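## Task

Push every drive blank that carries a green sticker fully home, until it bottoms out and latches, and leave every other blank untouched. The rack is loose on the table: it must not tilt beyond a slight amount (more fails the task) and must finish in its original place.

## Robot and tools

Robot: two arms, left_arm and right_arm, each a yam_ultra with a two-finger gripper and a wrist camera. Bases in the scene frame: left_arm at (-0.015, +0.310, 0) m, right_arm at (+0.044, -0.266, 0) m, both facing nearly straight along +x. A two-camera stand is bolted behind the arms. The rack holding the drive blanks is free-standing, so pressing blanks can slide or tilt it; push gently and straight in.

Frame: every position, orientation and offset uses the scene frame. Origin at table-top height, midway between the nominal bases; +x points out over the table, +z up, and left_arm sits on the +y side (image left/right does not match these names). Rotations in an offset are applied about the Hand target's own position. end_effector_position is the point between the finger pads, about 1 cm short of the fingertips; the fingers point along the gripper's +z and close along its y. Reported poses can be a few cm off, more at long reach.

execute_actions(actions, cameras): actions is a list of actions; each action is a list of up to 15 rows, one per 1/30 s step, and if shorter its last row repeats to fill 15 steps. Each row is a single list of 14 numbers, each in [-1, 1]: left_arm dx, dy, dz, rx, ry, rz, opening, then right_arm dx, dy, dz, rx, ry, rz, opening. The six pose numbers are an offset, not a pose: they count from that arm's Hand target as it was when the action began, and every row counts from that same start, not from the row before. A new action starts from the updated Hand target, so repeating an offset moves further. Scale: 1.0 = 0.6 m for dx/dy/dz and 180 degrees for the rotation vector rx/ry/rz. The opening is absolute: +1 fully open (0.094 m), -1 closed. All-zero pose numbers re-send the arm's current Hand target; always give the opening you want, since 0 is itself a command (half open). Images are returned only for an empty actions list or when cameras names them (names: cam_low, cam_left_wrist, cam_right_wrist, or ["all"]).

move(target, speed, blend, opening_speed, grip_force, blocking, cameras): target is one 14-number row as above, or a list of up to 15 such rows; every row is an offset from the Hand targets at the start of the move (not from the previous row). Paths are straight lines, do not avoid obstacles, all finish together, last at least 0.5 s and are cut off after 10 s. speed: m/s, 0.002 to 2.9, default 0.25 (turn rate limit twice that in rad/s), one value or one per row. blend: metres of corner rounding per row; 0 stops at each row. opening_speed: rate of the opening command, per second on the -1..+1 scale, at least 0.2. grip_force: newtons per pad, 10 to 50, one value or one per arm; it persists. blocking=false returns after about 0.5 s while the move continues. The result adds a move: line giving the ending (done, off_target, moving, held, fault) and any limits (paced = clipped command, held = withheld steps). done means within 10 mm and 2 degrees; neither done nor off_target tells you about contact. Faster moves lag and overshoot more, and hit harder.

wait(seconds 0 to 10) lets time pass with commands held. stop() brakes a running move. zoom_image(camera, region=[x0, y0, x1, y1]) enlarges part of the latest image from cam_low, cam_left_wrist or cam_right_wrist, region at most 504 by 504 px, origin top-left; all images are 896x504. read_manual gives licence texts only. finished_scene(scene) ends the current scene (1 to 3) irreversibly; the blanks must stay latched without the robot.

Reading results: Hand target is the last commanded pose after clipping, and the base for the next offsets. The gripper often rests a few cm short of it from friction and weight; waiting will not close the gap, but a fresh command (even zeros) does, or send the remaining distance. Commanded orientation is clipped to within 40 degrees of the measured one each step. Tool commands lists current opening commands. grip_measured is the finger opening on the command scale (reads slightly wide when empty); grip_effort_nm is gripper motor effort, negative closing. Joint torques are total drive output, noisy and offset, so they are weak contact evidence. Joint velocities may say within noise. MOTOR HOT appears at 75 °C; an OVER-TEMPERATURE FAULT at 90 °C folds that arm away for the rest of the scene.

Avoid: pushing against something the arm cannot reach (it keeps pressing and heats motors; to release, command the target back behind the gripper), fast contact, any touch or squeeze between the two arms or their cameras, strain on wrist camera cables, routing a path close to an arm's own base (go around it), tipping or shifting the rack, and anything falling off the table. Approach each blank slowly, with fingers closed, press along +x only as far as needed, then back off.

Each tool is called after "Request:" by a JSON object that holds its "op" and its "data".

## Session

Request:
{"op": "execute_actions", "data": {"actions": []}}

Scene clock: 0.00 s.
left_arm: end_effector_position=(+0.2292, +0.1235, +0.2491) grip_measured=+1.000 grip_effort_nm=n/a end_effector_quat_wxyz=(+0.500, -0.005, +0.803, -0.324) | right_arm: end_effector_position=(+0.2957, -0.2018, +0.2805) grip_measured=+1.000 grip_effort_nm=n/a end_effector_quat_wxyz=(+0.551, +0.255, +0.776, +0.170)
Joint positions: left_arm=[-0.743 0.705 0.595 -0.191 -0.189 -0.64 0.094] | right_arm=[0.681 0.638 0.781 -0.574 0.645 0.888 0.094]
Joint velocities: within noise
Joint torques (N m): no reading
Heat: left arm: 23 °C; right arm: 25 °C.
Hand target: left_arm +0.2297, +0.1246, +0.2569; +0.509, -0.006, +0.797, -0.325 | right_arm +0.2944, -0.2046, +0.2817; +0.554, +0.255, +0.775, +0.165
Tool commands: left_gripper/opening=+1.0 right_gripper/opening=+1.0

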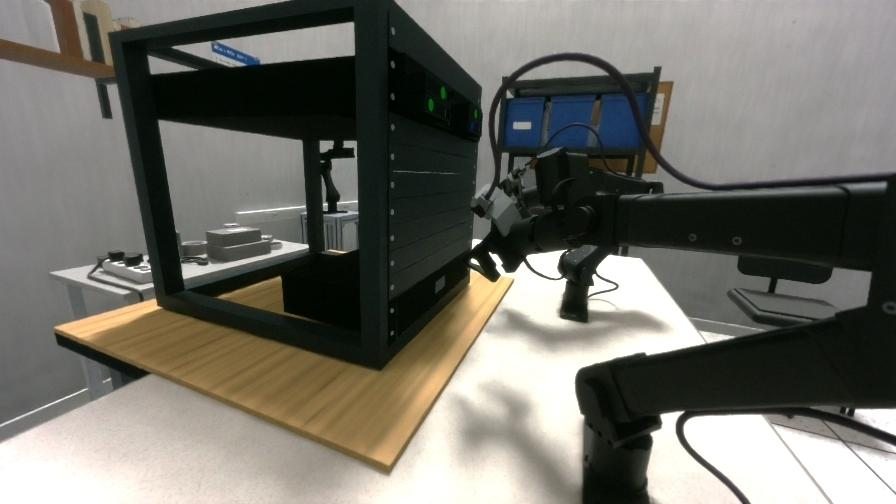

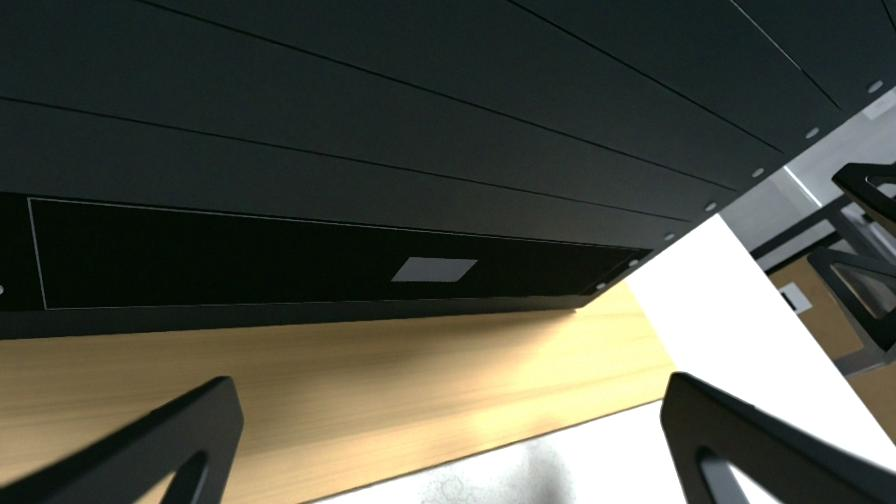

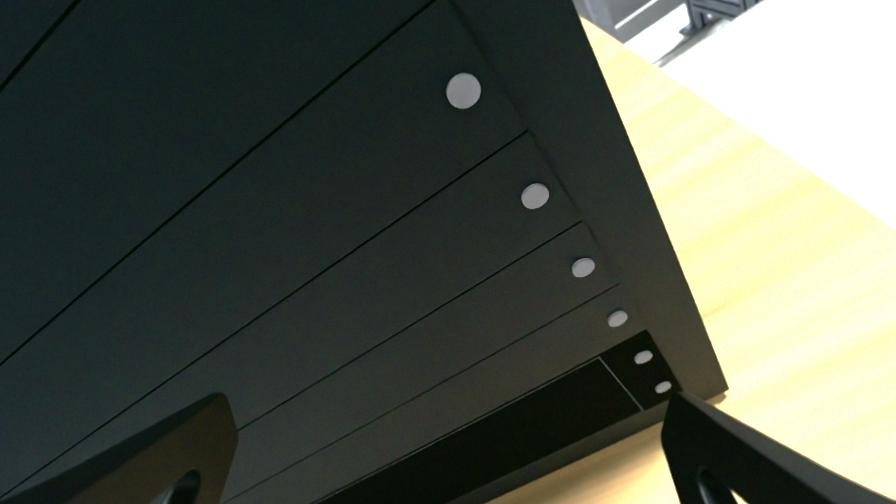

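Request:
{"op": "zoom_image", "data": {"camera": "cam_low", "region": [370, 20, 500, 150]}}

Request:
{"op": "zoom_image", "data": {"camera": "cam_low", "region": [330, 100, 530, 380]}}

Scaled by 3.877 from the camera's 896x504 image, which has a finer 1280x720 frame.

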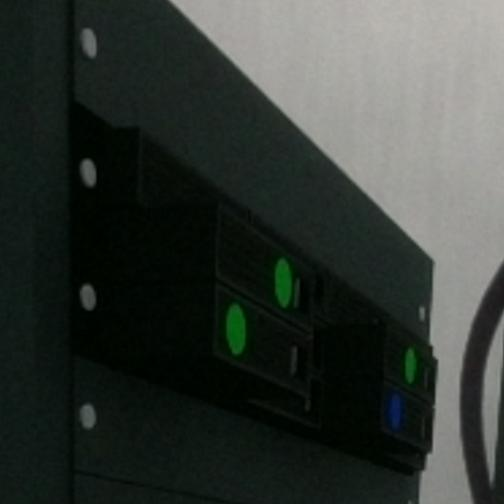

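Scaled by 1.800 from the camera's 896x504 image, which has a finer 1280x720 frame.

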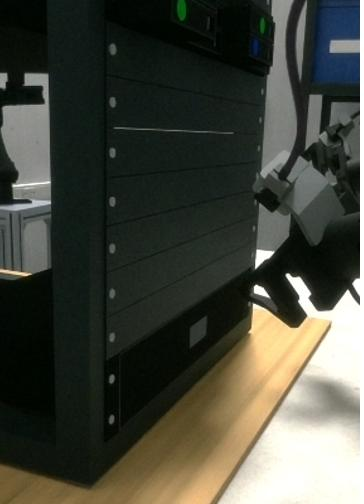

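Request:
{"op": "move", "data": {"target": [[-0.05,0.01,0.1,0.05,-0.044,0.05,-1,-0.157,0.09,0.03,-0.06,-0.033,0.013,-1],[-0.05,0.01,0.405,0.153,-0.133,0.147,-1,-0.157,0.24,0.36,-0.193,-0.1016,0.0413,-1]], "blend": [0.03,0], "cameras": ["all"]}}

Scene clock: 8.70 s.
left_arm: end_effector_position=(+0.2006, +0.1269, +0.4955) grip_measured=-0.997 grip_effort_nm=-0.16 end_effector_quat_wxyz=(+0.702, +0.019, +0.712, +0.007) | right_arm: end_effector_position=(+0.1980, -0.0530, +0.4920) grip_measured=-0.997 grip_effort_nm=-0.18 end_effector_quat_wxyz=(+0.699, -0.043, +0.712, +0.055)
Joint positions: left_arm=[-1.359 1.131 1.508 -0.451 -1.364 -0.035 0] | right_arm=[1.702 1.331 1.842 -1.344 1.547 0.852 0]
Joint torques (N m): left_arm=[-0.43 -2.43 4.74 1.74 -0.27 0.05] | right_arm=[-0.94 -3.23 5.6 0.8 0.68 -0.09]
Heat: left arm: 23 °C; right arm: 26 °C.
Hand target: left_arm +0.1997, +0.1307, +0.5000; +0.707, +0.001, +0.708, +0.000 | right_arm +0.2002, -0.0605, +0.4977; +0.707, +0.000, +0.707, +0.000
Off the commanded pose: left_arm 0.006 m, 2 deg | right_arm 0.010 m, 8 deg.
joint sent to its limit (right arm) — joint 5 (wrist yaw), upper limit. The joint targets are off in orientation, not in position.
move: off_target (right_arm)
camera_calibration:
cam_left_wrist: T_world_to_cam=[[-0.0274238, -0.998448, -0.048473, 0.155449], [-0.449058, 0.055628, -0.891769, 0.55884], [0.893082, -0.00268854, -0.449886, 0.133974], [0, 0, 0, 1]] pos_world=[0.135565, 0.124481, 0.566165]
cam_right_wrist: T_world_to_cam=[[0.153512, -0.987359, -0.039437, -0.0642221], [-0.445983, -0.033616, -0.89441, 0.564542], [0.881778, 0.154891, -0.445506, 0.143395], [0, 0, 0, 1]] pos_world=[0.135192, -0.0666433, 0.566283]

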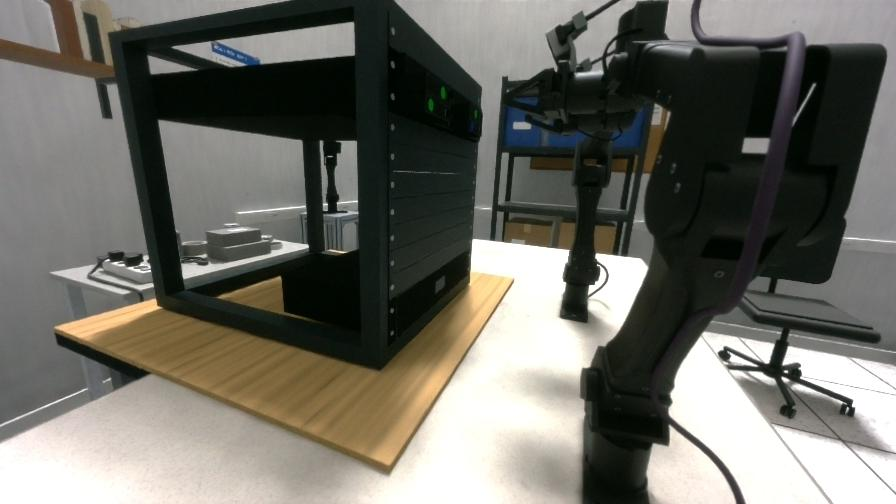

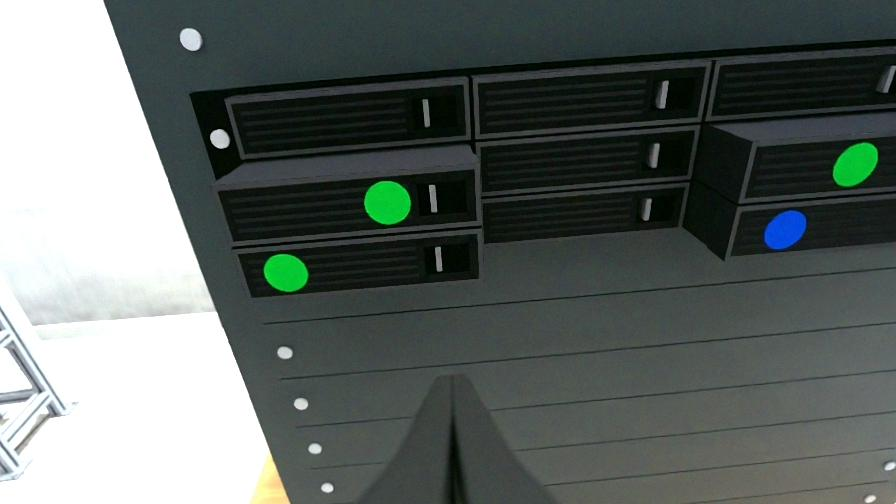

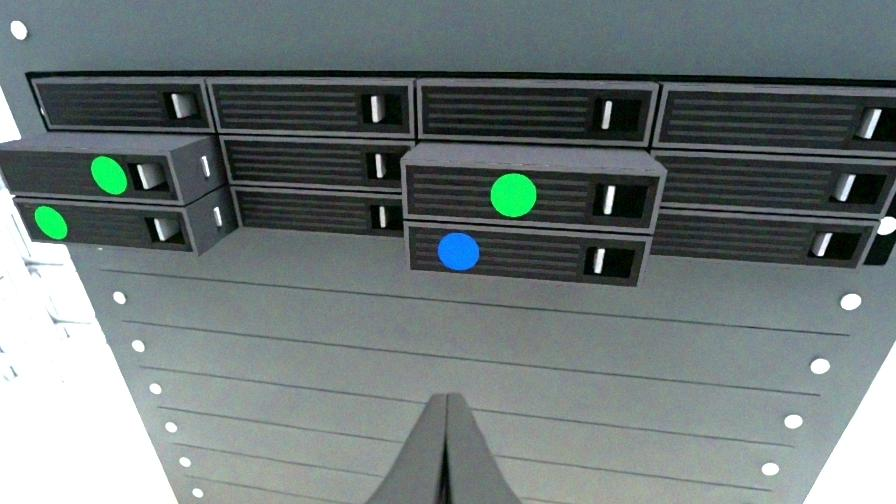

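Request:
{"op": "move", "data": {"target": [0.125,0.066,0.003,-0.4985,0.0437,0.0437,-1,0.115,-0.005,0.01,-0.4985,0.0437,0.0437,-1], "cameras": ["all"], "speed": 0.4}}

Scene clock: 17.97 s.
left_arm: end_effector_position=(+0.2758, +0.1664, +0.5033) grip_measured=-0.997 grip_effort_nm=-0.16 end_effector_quat_wxyz=(-0.453, +0.540, -0.533, +0.468) | right_arm: end_effector_position=(+0.2689, -0.0507, +0.5111) grip_measured=-0.997 grip_effort_nm=-0.18 end_effector_quat_wxyz=(+0.559, -0.371, +0.670, -0.318)
Joint positions: left_arm=[-0.883 1.244 1.792 -0.79 -0.881 -1.781 0] | right_arm=[1.358 1.577 2.286 -1.412 1.3 -0.34 0]
Joint torques (N m): left_arm=[0.62 -2.15 6.72 1.11 -0.06 -0.07] | right_arm=[-0.95 -4.44 5.41 0.03 0.46 -4.03]
Heat: left arm: 25 °C; right arm: 26 °C.
Hand target: left_arm +0.2747, +0.1703, +0.5018; -0.455, +0.541, -0.542, +0.455 | right_arm +0.2692, -0.0636, +0.5038; +0.454, -0.542, +0.542, -0.455
Off the commanded pose: left_arm 0.004 m, 2 deg | right_arm 0.015 m, 31 deg.
move: off_target (right_arm)
camera_calibration:
cam_left_wrist: T_world_to_cam=[[0.142604, 0.0096828, 0.989732, -0.53974], [-0.438835, -0.895679, 0.0719916, 0.267753], [0.88718, -0.444595, -0.123479, -0.0186817], [0, 0, 0, 1]] pos_world=[0.211043, 0.236742, 0.512615]
cam_right_wrist: T_world_to_cam=[[0.154857, -0.539177, 0.827833, -0.49299], [-0.51545, -0.758944, -0.397888, 0.341398], [0.842811, -0.365091, -0.395447, 0.0476258], [0, 0, 0, 1]] pos_world=[0.212177, 0.0106807, 0.562784]

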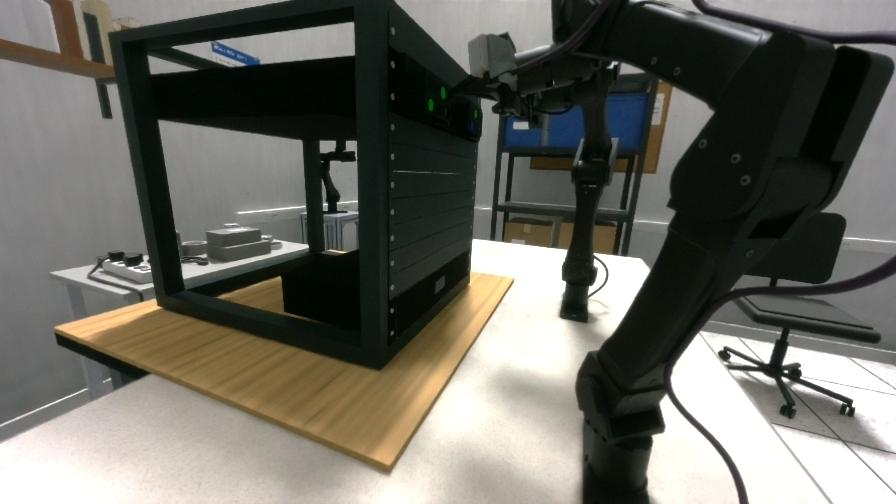

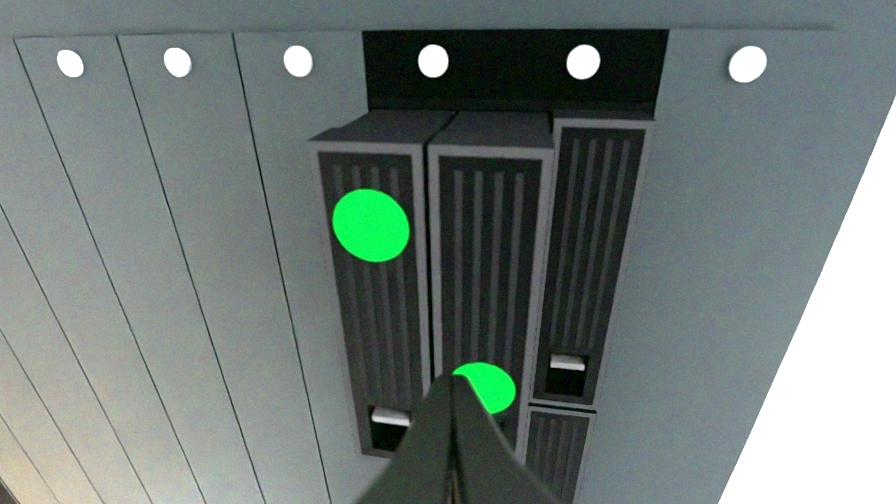

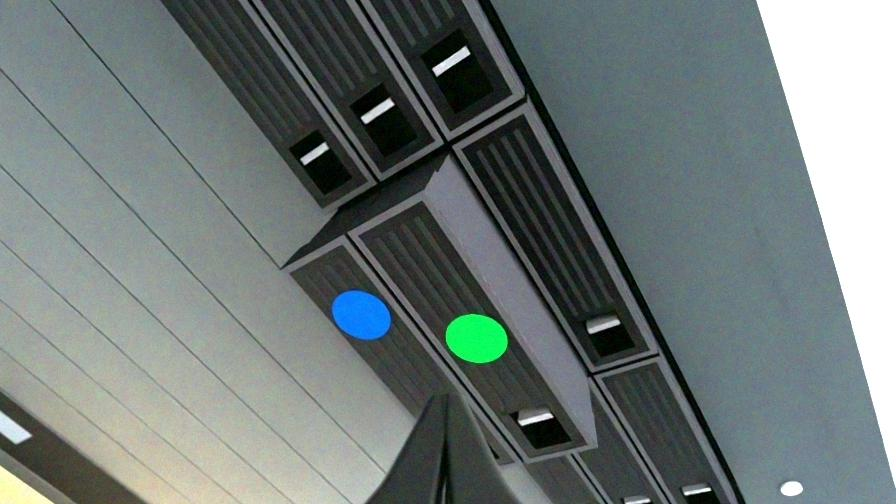

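Request:
{"op": "move", "data": {"target": [0,0.004,0.015,0,0.0,0,-1,-0.09,-0.177,-0.34,0.673,0.02,-0.181,-1], "cameras": ["all"], "speed": 0.4}}

Scene clock: 24.43 s.
left_arm: end_effector_position=(+0.2758, +0.1689, +0.5127) grip_measured=-0.997 grip_effort_nm=-0.16 end_effector_quat_wxyz=(-0.452, +0.541, -0.532, +0.469) | right_arm: end_effector_position=(+0.2178, -0.1665, +0.3032) grip_measured=-0.997 grip_effort_nm=-0.18 end_effector_quat_wxyz=(+0.542, +0.248, +0.780, +0.192)
Joint positions: left_arm=[-0.874 1.266 1.856 -0.829 -0.873 -1.781 0] | right_arm=[1.519 0.871 1.09 -1.538 1.212 1.951 0]
Joint torques (N m): left_arm=[0.57 -2.18 6.45 1.13 -0.08 -0.03] | right_arm=[0.94 -0.29 4.1 0.32 0.45 0.11]
Heat: left arm: 25 °C; right arm: 26 °C.
Hand target: left_arm +0.2748, +0.1726, +0.5107; -0.455, +0.541, -0.542, +0.455 | right_arm +0.2152, -0.1699, +0.2997; +0.554, +0.255, +0.775, +0.166
Off the commanded pose: left_arm 0.004 m, 2 deg | right_arm 0.005 m, 4 deg.
joint sent to its limit (right arm) — joint 4 (wrist pitch), lower limit. The joint targets are off in orientation, not in position.
move: off_target (right_arm)
camera_calibration:
cam_left_wrist: T_world_to_cam=[[0.142088, 0.0134896, 0.989762, -0.549676], [-0.437998, -0.895835, 0.0750875, 0.267536], [0.887676, -0.444183, -0.121379, -0.0176418], [0, 0, 0, 1]] pos_world=[0.210943, 0.239247, 0.521818]
cam_right_wrist: T_world_to_cam=[[-0.169709, -0.790506, -0.588472, 0.0829239], [-0.664945, 0.532574, -0.523654, 0.430181], [0.727356, 0.302433, -0.616026, 0.169307], [0, 0, 0, 1]] pos_world=[0.176973, -0.214755, 0.378361]

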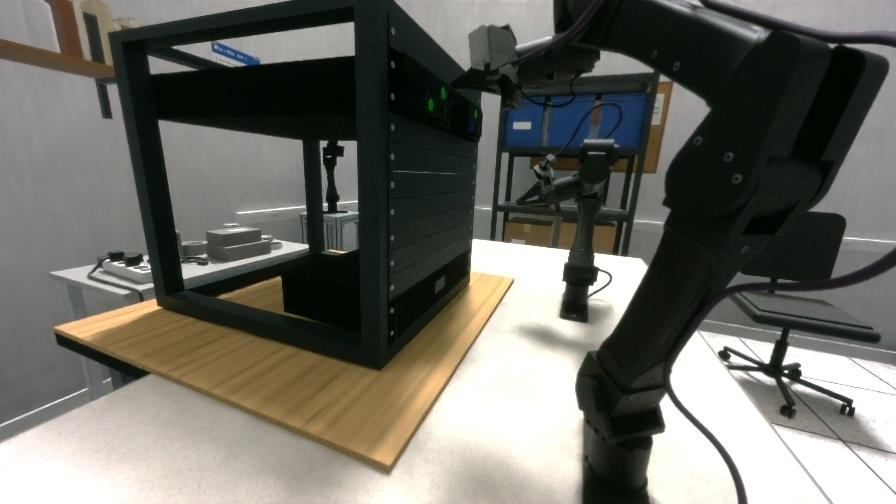

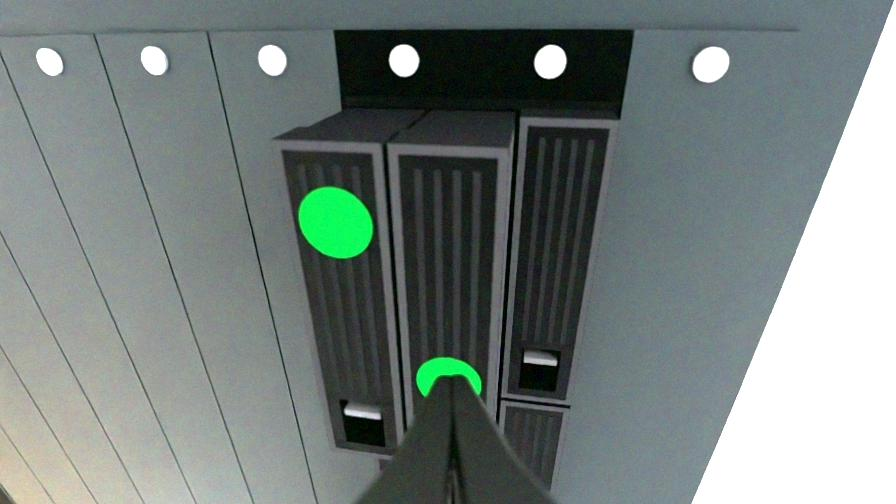

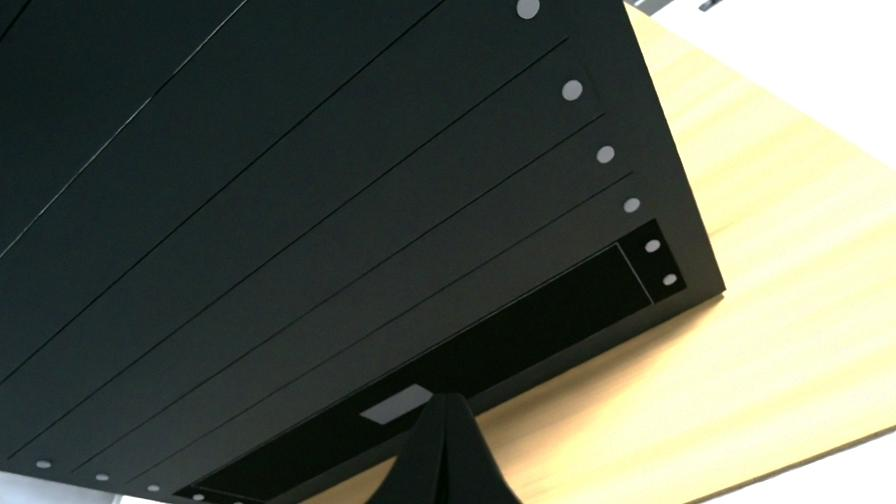

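Request:
{"op": "move", "data": {"target": [0.06,-0.004,0,0,0,0,-1,0,0,0,0,0,0,-1], "cameras": ["cam_left_wrist","cam_low"], "speed": 0.06}}

Scene clock: 26.70 s.
left_arm: end_effector_position=(+0.3093, +0.1691, +0.4988) grip_measured=-0.997 grip_effort_nm=-0.15 end_effector_quat_wxyz=(-0.449, +0.546, -0.550, +0.445) | right_arm: end_effector_position=(+0.2178, -0.1665, +0.3032) grip_measured=-0.997 grip_effort_nm=-0.18 end_effector_quat_wxyz=(+0.542, +0.248, +0.780, +0.192)
Joint positions: left_arm=[-0.744 1.338 1.887 -0.829 -0.748 -1.755 0] | right_arm=[1.519 0.871 1.09 -1.538 1.212 1.951 0]
Joint torques (N m): left_arm=[0.58 -3.11 6.74 1.92 -0.09 0.15] | right_arm=[0.94 -0.32 4.1 0.32 0.45 0.11]
Heat: left arm: 25 °C; right arm: 26 °C.
Hand target: left_arm +0.3107, +0.1703, +0.5108; -0.455, +0.541, -0.542, +0.455 | right_arm +0.2152, -0.1699, +0.2997; +0.554, +0.255, +0.775, +0.166
Off the commanded pose: left_arm 0.012 m, 2 deg | right_arm 0.005 m, 4 deg.
joint sent to its limit (right arm) — joint 4 (wrist pitch), lower limit. The joint targets are off in orientation, not in position.
move: off_target (left_arm, right_arm)
camera_calibration:
cam_left_wrist: T_world_to_cam=[[0.19245, -0.0195189, 0.981113, -0.546305], [-0.430984, -0.899896, 0.0666363, 0.286179], [0.881599, -0.435668, -0.181597, -0.0185576], [0, 0, 0, 1]] pos_world=[0.244835, 0.238783, 0.513547]
Images, in order (width x height): cam_low 896x504, cam_left_wrist 896x504.

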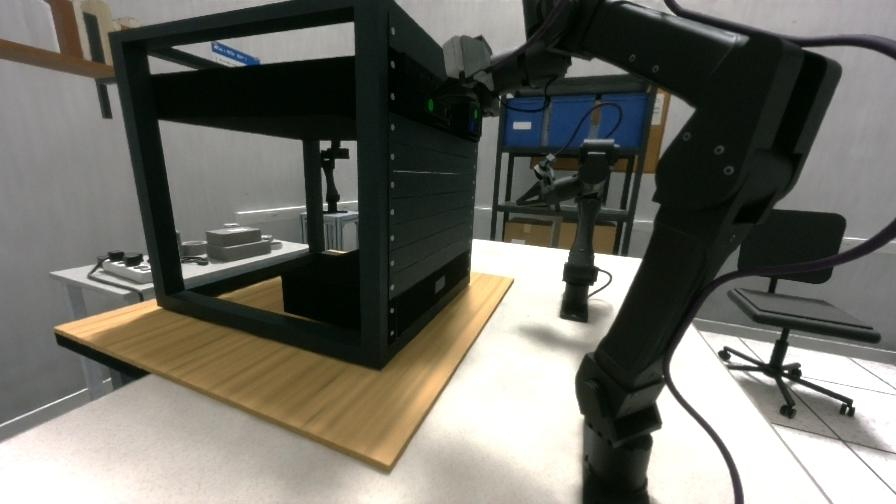

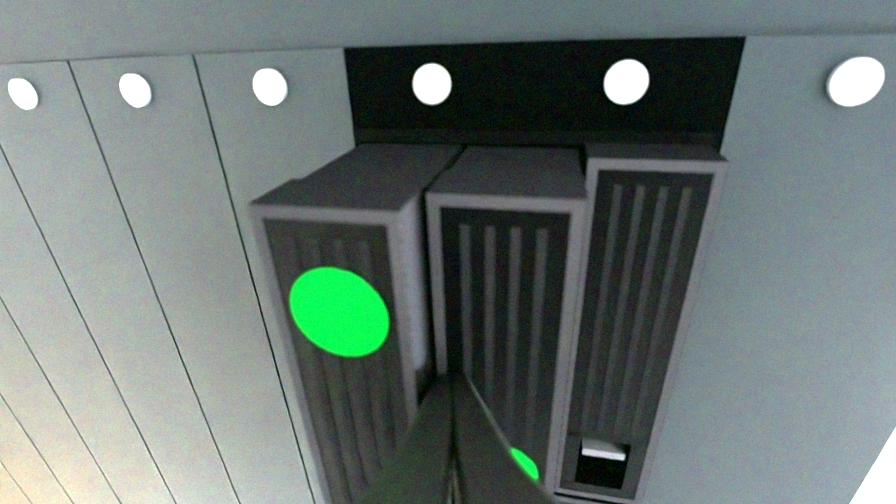

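Request:
{"op": "move", "data": {"target": [[-0.04,0,0.01,0,0,0,-1,0,0,0,0,0,0,-1],[0,0,0.025,0,0,0,-1,0,0,0,0,0,0,-1]], "cameras": ["cam_left_wrist"], "speed": 0.08}}

Scene clock: 29.37 s.
left_arm: end_effector_position=(+0.3128, +0.1664, +0.5263) grip_measured=-0.997 grip_effort_nm=-0.16 end_effector_quat_wxyz=(-0.450, +0.545, -0.529, +0.470) | right_arm: end_effector_position=(+0.2178, -0.1665, +0.3032) grip_measured=-0.997 grip_effort_nm=-0.18 end_effector_quat_wxyz=(+0.542, +0.248, +0.780, +0.192)
Joint positions: left_arm=[-0.743 1.391 2.008 -0.829 -0.748 -1.753 0] | right_arm=[1.519 0.871 1.09 -1.538 1.212 1.951 0]
Joint torques (N m): left_arm=[0.5 -3.52 6.52 1.24 -0.05 0.16] | right_arm=[0.95 -0.31 4.1 0.32 0.46 0.11]
Heat: left arm: 25 °C; right arm: 26 °C.
Hand target: left_arm +0.3107, +0.1702, +0.5257; -0.455, +0.541, -0.542, +0.455 | right_arm +0.2152, -0.1699, +0.2997; +0.554, +0.255, +0.775, +0.166
Off the commanded pose: left_arm 0.004 m, 2 deg | right_arm 0.005 m, 4 deg.
joint sent to its limit (right arm) — joint 4 (wrist pitch), lower limit. The joint targets are off in orientation, not in position.
move: off_target (right_arm)
camera_calibration:
cam_left_wrist: T_world_to_cam=[[0.144776, 0.0250776, 0.989147, -0.570828], [-0.433584, -0.89698, 0.0862021, 0.273507], [0.889407, -0.441358, -0.118988, -0.0523062], [0, 0, 0, 1]] pos_world=[0.247752, 0.23656, 0.534832]
Images, in order (width x height): cam_left_wrist 896x504.

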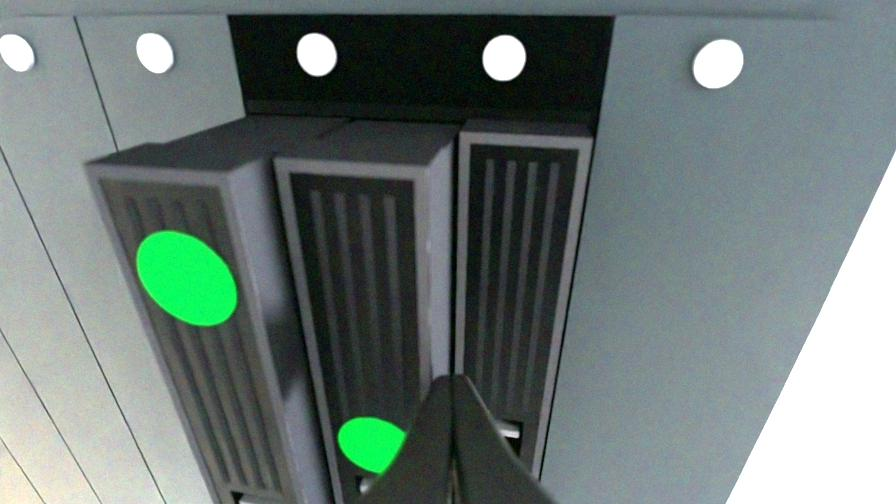

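Request:
{"op": "move", "data": {"target": [[-0.02,0,0,0,0,0,-1,0,0,0,0,0,0,-1],[-0.02,0,-0.02,0,-0.02,0,-1,0,0,0,0,0,0,-1],[0.02,0,-0.006,0,-0.02,0,-1,0,0,0,0,0,0,-1]], "cameras": ["cam_left_wrist"], "speed": 0.06}}

Scene clock: 34.93 s.
left_arm: end_effector_position=(+0.3212, +0.1691, +0.5059) grip_measured=-0.997 grip_effort_nm=-0.16 end_effector_quat_wxyz=(-0.464, +0.532, -0.542, +0.455) | right_arm: end_effector_position=(+0.2178, -0.1665, +0.3032) grip_measured=-0.997 grip_effort_nm=-0.18 end_effector_quat_wxyz=(+0.542, +0.248, +0.780, +0.192)
Joint positions: left_arm=[-0.711 1.339 1.853 -0.721 -0.723 -1.69 0] | right_arm=[1.519 0.871 1.09 -1.538 1.212 1.951 0]
Joint torques (N m): left_arm=[0.62 -3.34 6.91 2.11 -0.05 0.16] | right_arm=[0.95 -0.31 4.1 0.32 0.45 0.11]
Heat: left arm: 26 °C; right arm: 26 °C.
Hand target: left_arm +0.3228, +0.1702, +0.5221; -0.471, +0.526, -0.527, +0.472 | right_arm +0.2152, -0.1699, +0.2997; +0.554, +0.255, +0.775, +0.166
Off the commanded pose: left_arm 0.016 m, 3 deg | right_arm 0.005 m, 4 deg.
joint sent to its limit (right arm) — joint 4 (wrist pitch), lower limit. The joint targets are off in orientation, not in position.
move: off_target (left_arm, right_arm)
camera_calibration:
cam_left_wrist: T_world_to_cam=[[0.144567, -0.0296822, 0.98905, -0.542549], [-0.435097, -0.899639, 0.036598, 0.307197], [0.888702, -0.435623, -0.142973, -0.0495721], [0, 0, 0, 1]] pos_world=[0.25615, 0.238668, 0.518278]
Images, in order (width x height): cam_left_wrist 896x504.

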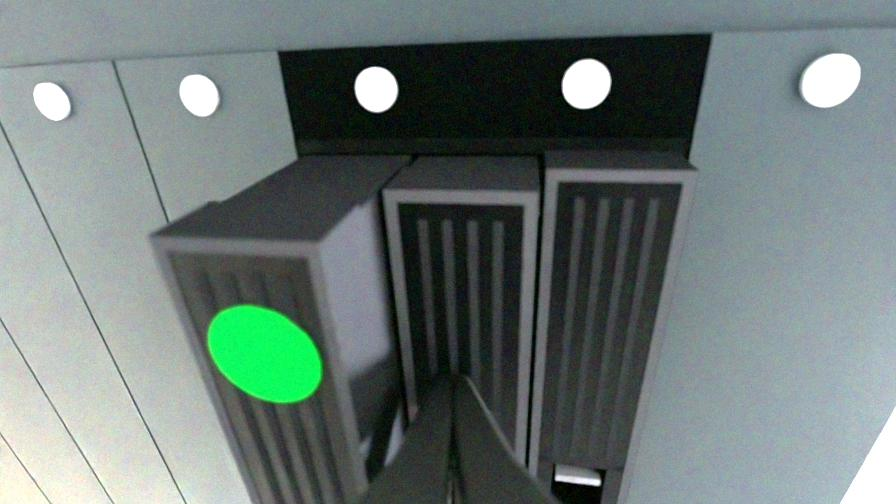

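Request:
{"op": "move", "data": {"target": [0.03,0,0.015,0,0,0,-1,0,0,0,0,0,0,-1], "cameras": ["cam_left_wrist","cam_low"], "speed": 0.06}}

Scene clock: 36.37 s.
left_arm: end_effector_position=(+0.3354, +0.1697, +0.5210) grip_measured=-0.997 grip_effort_nm=-0.16 end_effector_quat_wxyz=(-0.464, +0.532, -0.534, +0.465) | right_arm: end_effector_position=(+0.2178, -0.1665, +0.3032) grip_measured=-0.997 grip_effort_nm=-0.18 end_effector_quat_wxyz=(+0.542, +0.248, +0.780, +0.192)
Joint positions: left_arm=[-0.665 1.398 1.947 -0.724 -0.677 -1.681 0] | right_arm=[1.519 0.871 1.09 -1.538 1.212 1.951 0]
Joint torques (N m): left_arm=[1.39 -2.8 7.27 1.97 0.03 0.18] | right_arm=[0.94 -0.31 4.1 0.32 0.46 0.11]
Heat: left arm: 26 °C; right arm: 26 °C.
Hand target: left_arm +0.3407, +0.1703, +0.5313; -0.471, +0.526, -0.527, +0.472 | right_arm +0.2152, -0.1699, +0.2997; +0.554, +0.255, +0.775, +0.166
Off the commanded pose: left_arm 0.011 m, 1 deg | right_arm 0.005 m, 4 deg.
joint sent to its limit (right arm) — joint 4 (wrist pitch), lower limit. The joint targets are off in orientation, not in position.
move: off_target (left_arm, right_arm)
camera_calibration:
cam_left_wrist: T_world_to_cam=[[0.126181, -0.0116322, 0.991939, -0.557816], [-0.436495, -0.898581, 0.0449876, 0.309414], [0.890815, -0.438653, -0.118461, -0.0728263], [0, 0, 0, 1]] pos_world=[0.270318, 0.2396, 0.530773]
Images, in order (width x height): cam_low 896x504, cam_left_wrist 896x504.

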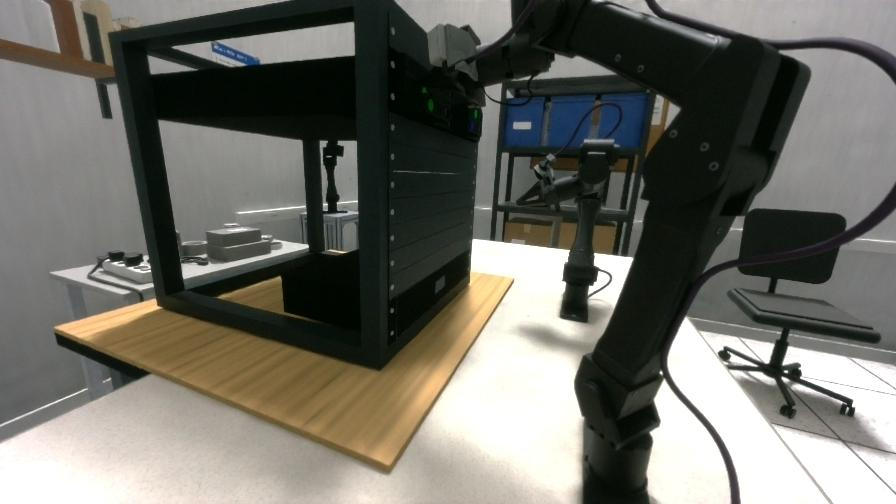

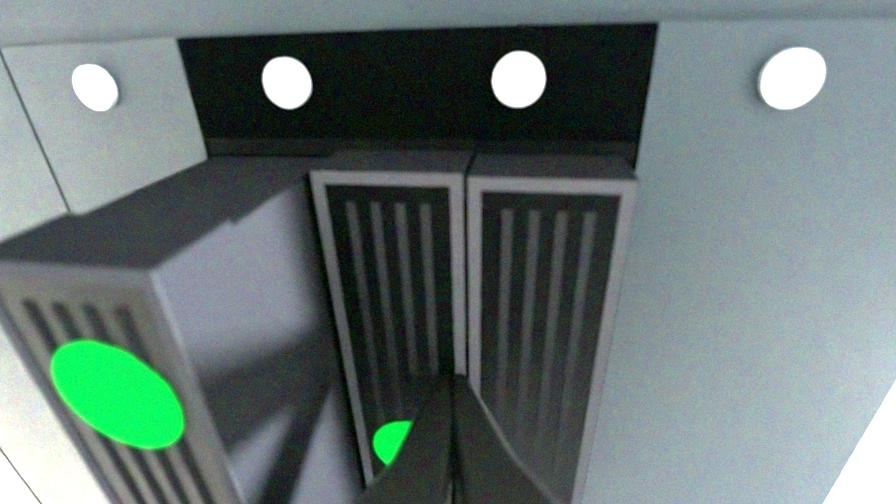

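Request:
{"op": "move", "data": {"target": [[-0.07,0,-0.0,0,0,0,-1,0,0,0,0,0,0,-1],[-0.12,0.01,0.0,0,0,0,-1,0,0,0,0,0,0,-1]], "cameras": ["cam_left_wrist","cam_low"], "blend": 0.02}}

Request:
{"op": "zoom_image", "data": {"camera": "cam_left_wrist", "region": [250, 60, 650, 460]}}

Request:
{"op": "zoom_image", "data": {"camera": "cam_low", "region": [370, 20, 500, 150]}}

Scene clock: 39.00 s.
left_arm: end_effector_position=(+0.2678, +0.1760, +0.5454) grip_measured=-0.997 grip_effort_nm=-0.16 end_effector_quat_wxyz=(-0.463, +0.525, -0.510, +0.500) | right_arm: end_effector_position=(+0.2178, -0.1665, +0.3032) grip_measured=-0.997 grip_effort_nm=-0.18 end_effector_quat_wxyz=(+0.542, +0.248, +0.780, +0.192)
Joint positions: left_arm=[-0.882 1.254 1.908 -0.766 -0.877 -1.709 0] | right_arm=[1.519 0.871 1.09 -1.538 1.212 1.951 0]
Joint torques (N m): left_arm=[-0.69 -1.89 3.34 1.15 -0.32 -0.07] | right_arm=[0.92 -0.31 4.1 0.32 0.46 0.11]
Heat: left arm: 26 °C; right arm: 26 °C.
Hand target: left_arm +0.2687, +0.1762, +0.5312; -0.471, +0.526, -0.527, +0.472 | right_arm +0.2152, -0.1699, +0.2997; +0.554, +0.255, +0.775, +0.166
Off the commanded pose: left_arm 0.014 m, 4 deg | right_arm 0.005 m, 4 deg.
joint sent to its limit (right arm) — joint 4 (wrist pitch), lower limit. The joint targets are off in orientation, not in position.
move: off_target (left_arm, right_arm); blend cut to 0.0153 m at target 1
camera_calibration:
cam_left_wrist: T_world_to_cam=[[0.0624896, 0.0392528, 0.997273, -0.568268], [-0.454889, -0.888284, 0.0634665, 0.277511], [0.888353, -0.457614, -0.0376529, -0.0469954], [0, 0, 0, 1]] pos_world=[0.203496, 0.247309, 0.547336]
Images, in order (width x height): cam_low 896x504, cam_left_wrist 896x504.

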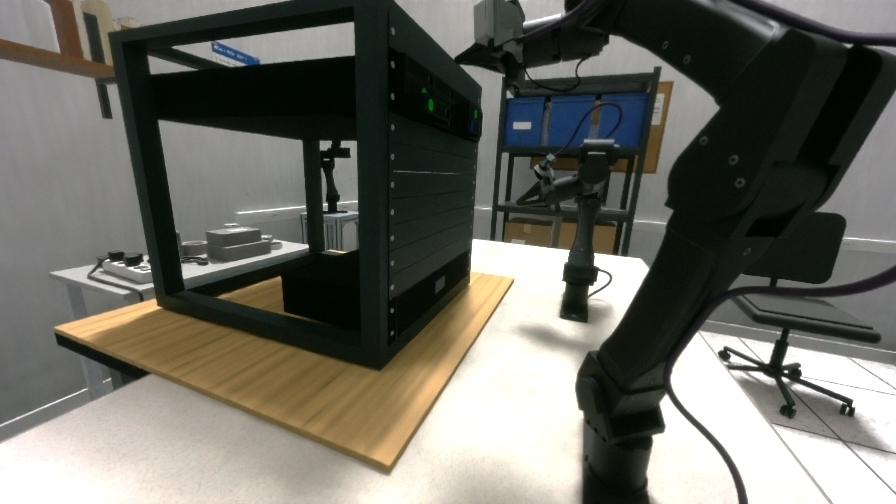

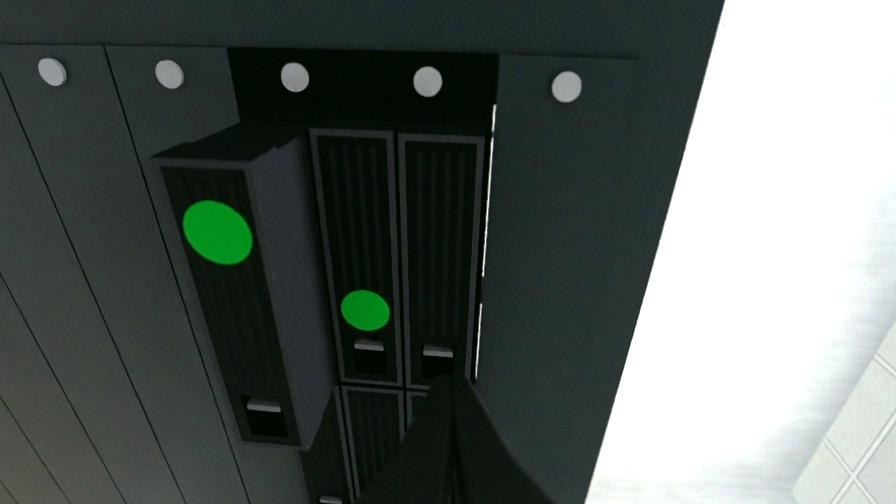

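Scaled by 1.260 from the camera's 896x504 image, which has a finer 1280x720 frame.

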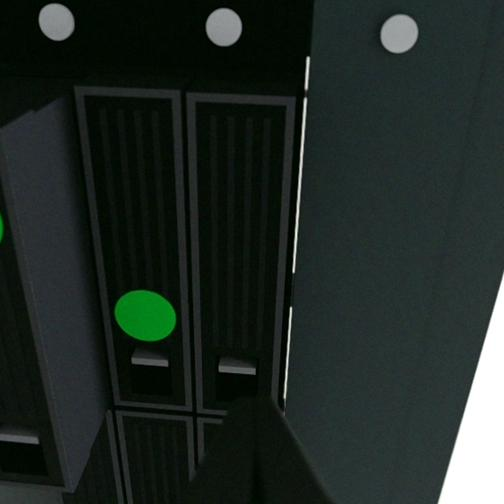

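Scaled by 3.877 from the camera's 896x504 image, which has a finer 1280x720 frame.

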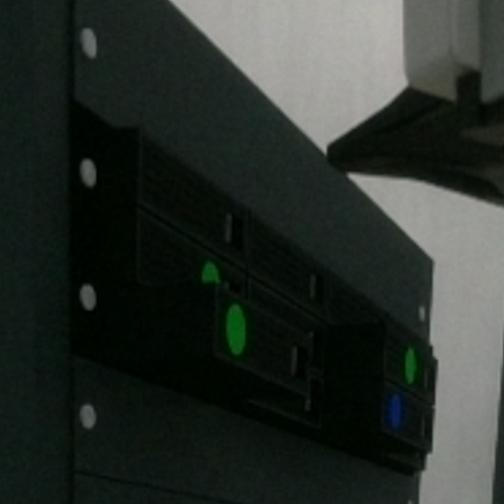

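Request:
{"op": "move", "data": {"target": [0.002,-0.01,-0.073,0,0,0,-1,0,0,0,0,0,0,-1], "cameras": ["cam_left_wrist"]}}

Scene clock: 41.47 s.
left_arm: end_effector_position=(+0.2713, +0.1658, +0.4808) grip_measured=-0.997 grip_effort_nm=-0.16 end_effector_quat_wxyz=(-0.464, +0.523, -0.545, +0.464) | right_arm: end_effector_position=(+0.2178, -0.1665, +0.3032) grip_measured=-0.997 grip_effort_nm=-0.17 end_effector_quat_wxyz=(+0.542, +0.248, +0.780, +0.192)
Joint positions: left_arm=[-0.899 1.16 1.613 -0.677 -0.889 -1.726 0] | right_arm=[1.519 0.871 1.09 -1.538 1.212 1.951 0]
Joint torques (N m): left_arm=[-0.59 -3.28 4.11 2.02 -0.42 0] | right_arm=[0.92 -0.29 4.1 0.32 0.46 0.11]
Heat: left arm: 26 °C; right arm: 26 °C.
Hand target: left_arm +0.2699, +0.1703, +0.4874; -0.471, +0.526, -0.527, +0.472 | right_arm +0.2152, -0.1699, +0.2997; +0.554, +0.255, +0.775, +0.166
Off the commanded pose: left_arm 0.008 m, 2 deg | right_arm 0.005 m, 4 deg.
joint sent to its limit (right arm) — joint 4 (wrist pitch), lower limit. The joint targets are off in orientation, not in position.
move: off_target (right_arm)
camera_calibration:
cam_left_wrist: T_world_to_cam=[[0.129705, -0.0340929, 0.990966, -0.506777], [-0.454696, -0.890178, 0.0288885, 0.291007], [0.881152, -0.454335, -0.130962, -0.0109554], [0, 0, 0, 1]] pos_world=[0.207704, 0.236793, 0.492358]
Images, in order (width x height): cam_left_wrist 896x504.

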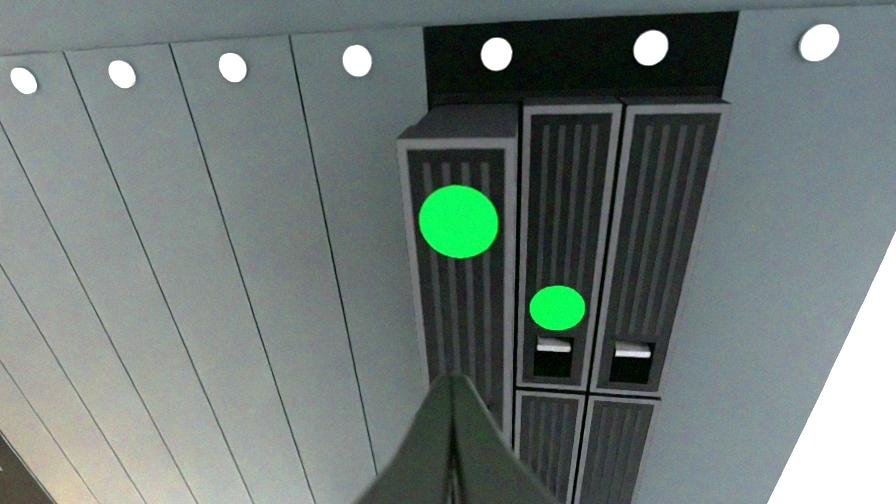

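Request:
{"op": "move", "data": {"target": [[0.035,0.005,0.006,0,0,0,-1,0,0,0,0,0,0,-1],[0.075,0.005,0.02,0,0,0,-1,0,0,0,0,0,0,-1]], "cameras": ["cam_left_wrist"], "speed": 0.06, "blend": 0.01}}

Scene clock: 43.60 s.
left_arm: end_effector_position=(+0.3130, +0.1728, +0.4828) grip_measured=-0.997 grip_effort_nm=-0.16 end_effector_quat_wxyz=(-0.465, +0.532, -0.541, +0.455) | right_arm: end_effector_position=(+0.2178, -0.1665, +0.3032) grip_measured=-0.997 grip_effort_nm=-0.18 end_effector_quat_wxyz=(+0.542, +0.248, +0.780, +0.192)
Joint positions: left_arm=[-0.725 1.249 1.676 -0.635 -0.739 -1.693 0] | right_arm=[1.519 0.871 1.09 -1.538 1.212 1.951 0]
Joint torques (N m): left_arm=[0.51 -2.77 7.34 2.11 -0.04 0.16] | right_arm=[0.94 -0.29 4.07 0.32 0.46 0.11]
Heat: left arm: 27 °C; right arm: 26 °C.
Hand target: left_arm +0.3149, +0.1733, +0.4995; -0.471, +0.526, -0.527, +0.472 | right_arm +0.2152, -0.1699, +0.2997; +0.554, +0.255, +0.775, +0.166
Off the commanded pose: left_arm 0.017 m, 3 deg | right_arm 0.005 m, 4 deg.
joint sent to its limit (right arm) — joint 4 (wrist pitch), lower limit. The joint targets are off in orientation, not in position.
move: off_target (left_arm, right_arm)
camera_calibration:
cam_left_wrist: T_world_to_cam=[[0.143534, -0.0298449, 0.989195, -0.518083], [-0.433862, -0.900268, 0.0357922, 0.30805], [0.889473, -0.434311, -0.142168, -0.0448986], [0, 0, 0, 1]] pos_world=[0.24795, 0.242366, 0.495076]
Images, in order (width x height): cam_left_wrist 896x504.

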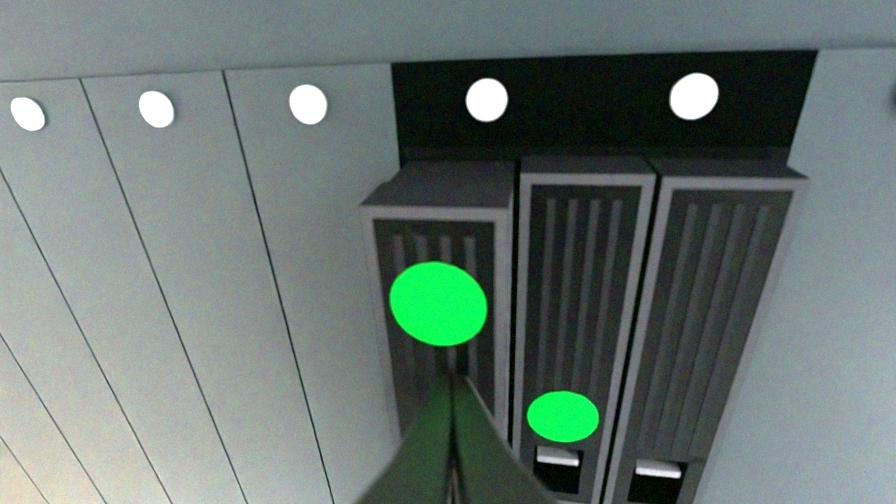

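Request:
{"op": "move", "data": {"target": [0.045,0,0.01,0,0,0,-1,0,0,0,0,0,0,-1], "cameras": ["cam_left_wrist","cam_low"], "speed": 0.06}}

Scene clock: 45.13 s.
left_arm: end_effector_position=(+0.3358, +0.1750, +0.4878) grip_measured=-0.997 grip_effort_nm=-0.16 end_effector_quat_wxyz=(-0.466, +0.536, -0.540, +0.452) | right_arm: end_effector_position=(+0.2178, -0.1665, +0.3032) grip_measured=-0.997 grip_effort_nm=-0.18 end_effector_quat_wxyz=(+0.542, +0.248, +0.780, +0.192)
Joint positions: left_arm=[-0.651 1.316 1.744 -0.631 -0.674 -1.68 0] | right_arm=[1.519 0.871 1.09 -1.538 1.212 1.951 0]
Joint torques (N m): left_arm=[1.35 -2.56 7.95 2.21 0.12 0.17] | right_arm=[0.94 -0.31 4.1 0.32 0.46 0.1]
Heat: left arm: 27 °C; right arm: 26 °C.
Hand target: left_arm +0.3419, +0.1734, +0.5054; -0.471, +0.526, -0.527, +0.472 | right_arm +0.2152, -0.1699, +0.2997; +0.554, +0.255, +0.775, +0.166
Off the commanded pose: left_arm 0.019 m, 3 deg | right_arm 0.005 m, 4 deg.
joint sent to its limit (right arm) — joint 4 (wrist pitch), lower limit. The joint targets are off in orientation, not in position.
move: off_target (left_arm, right_arm)
camera_calibration:
cam_left_wrist: T_world_to_cam=[[0.148062, -0.0285294, 0.988566, -0.527615], [-0.42649, -0.903702, 0.037797, 0.31691], [0.892292, -0.42721, -0.145971, -0.0638656], [0, 0, 0, 1]] pos_world=[0.270265, 0.244056, 0.500282]
Images, in order (width x height): cam_low 896x504, cam_left_wrist 896x504.

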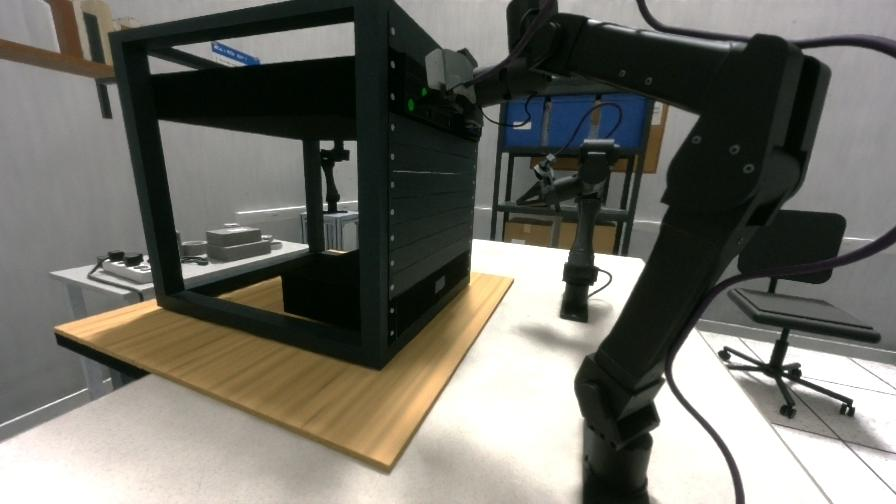

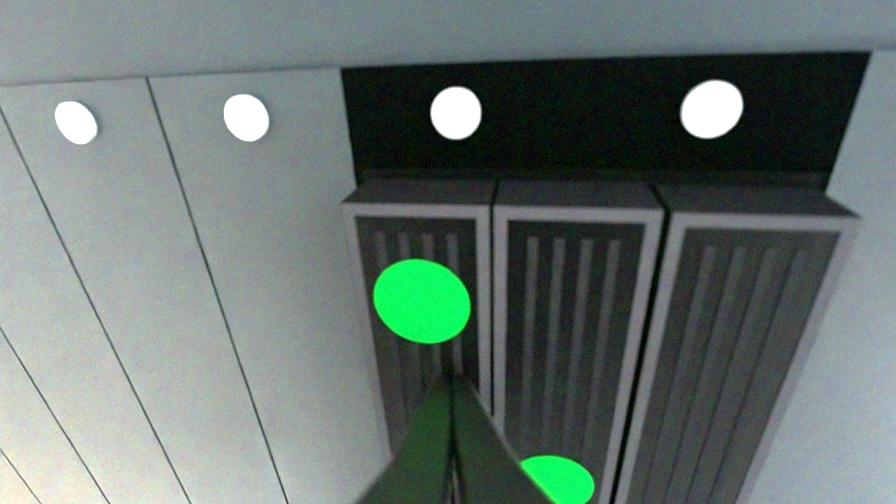

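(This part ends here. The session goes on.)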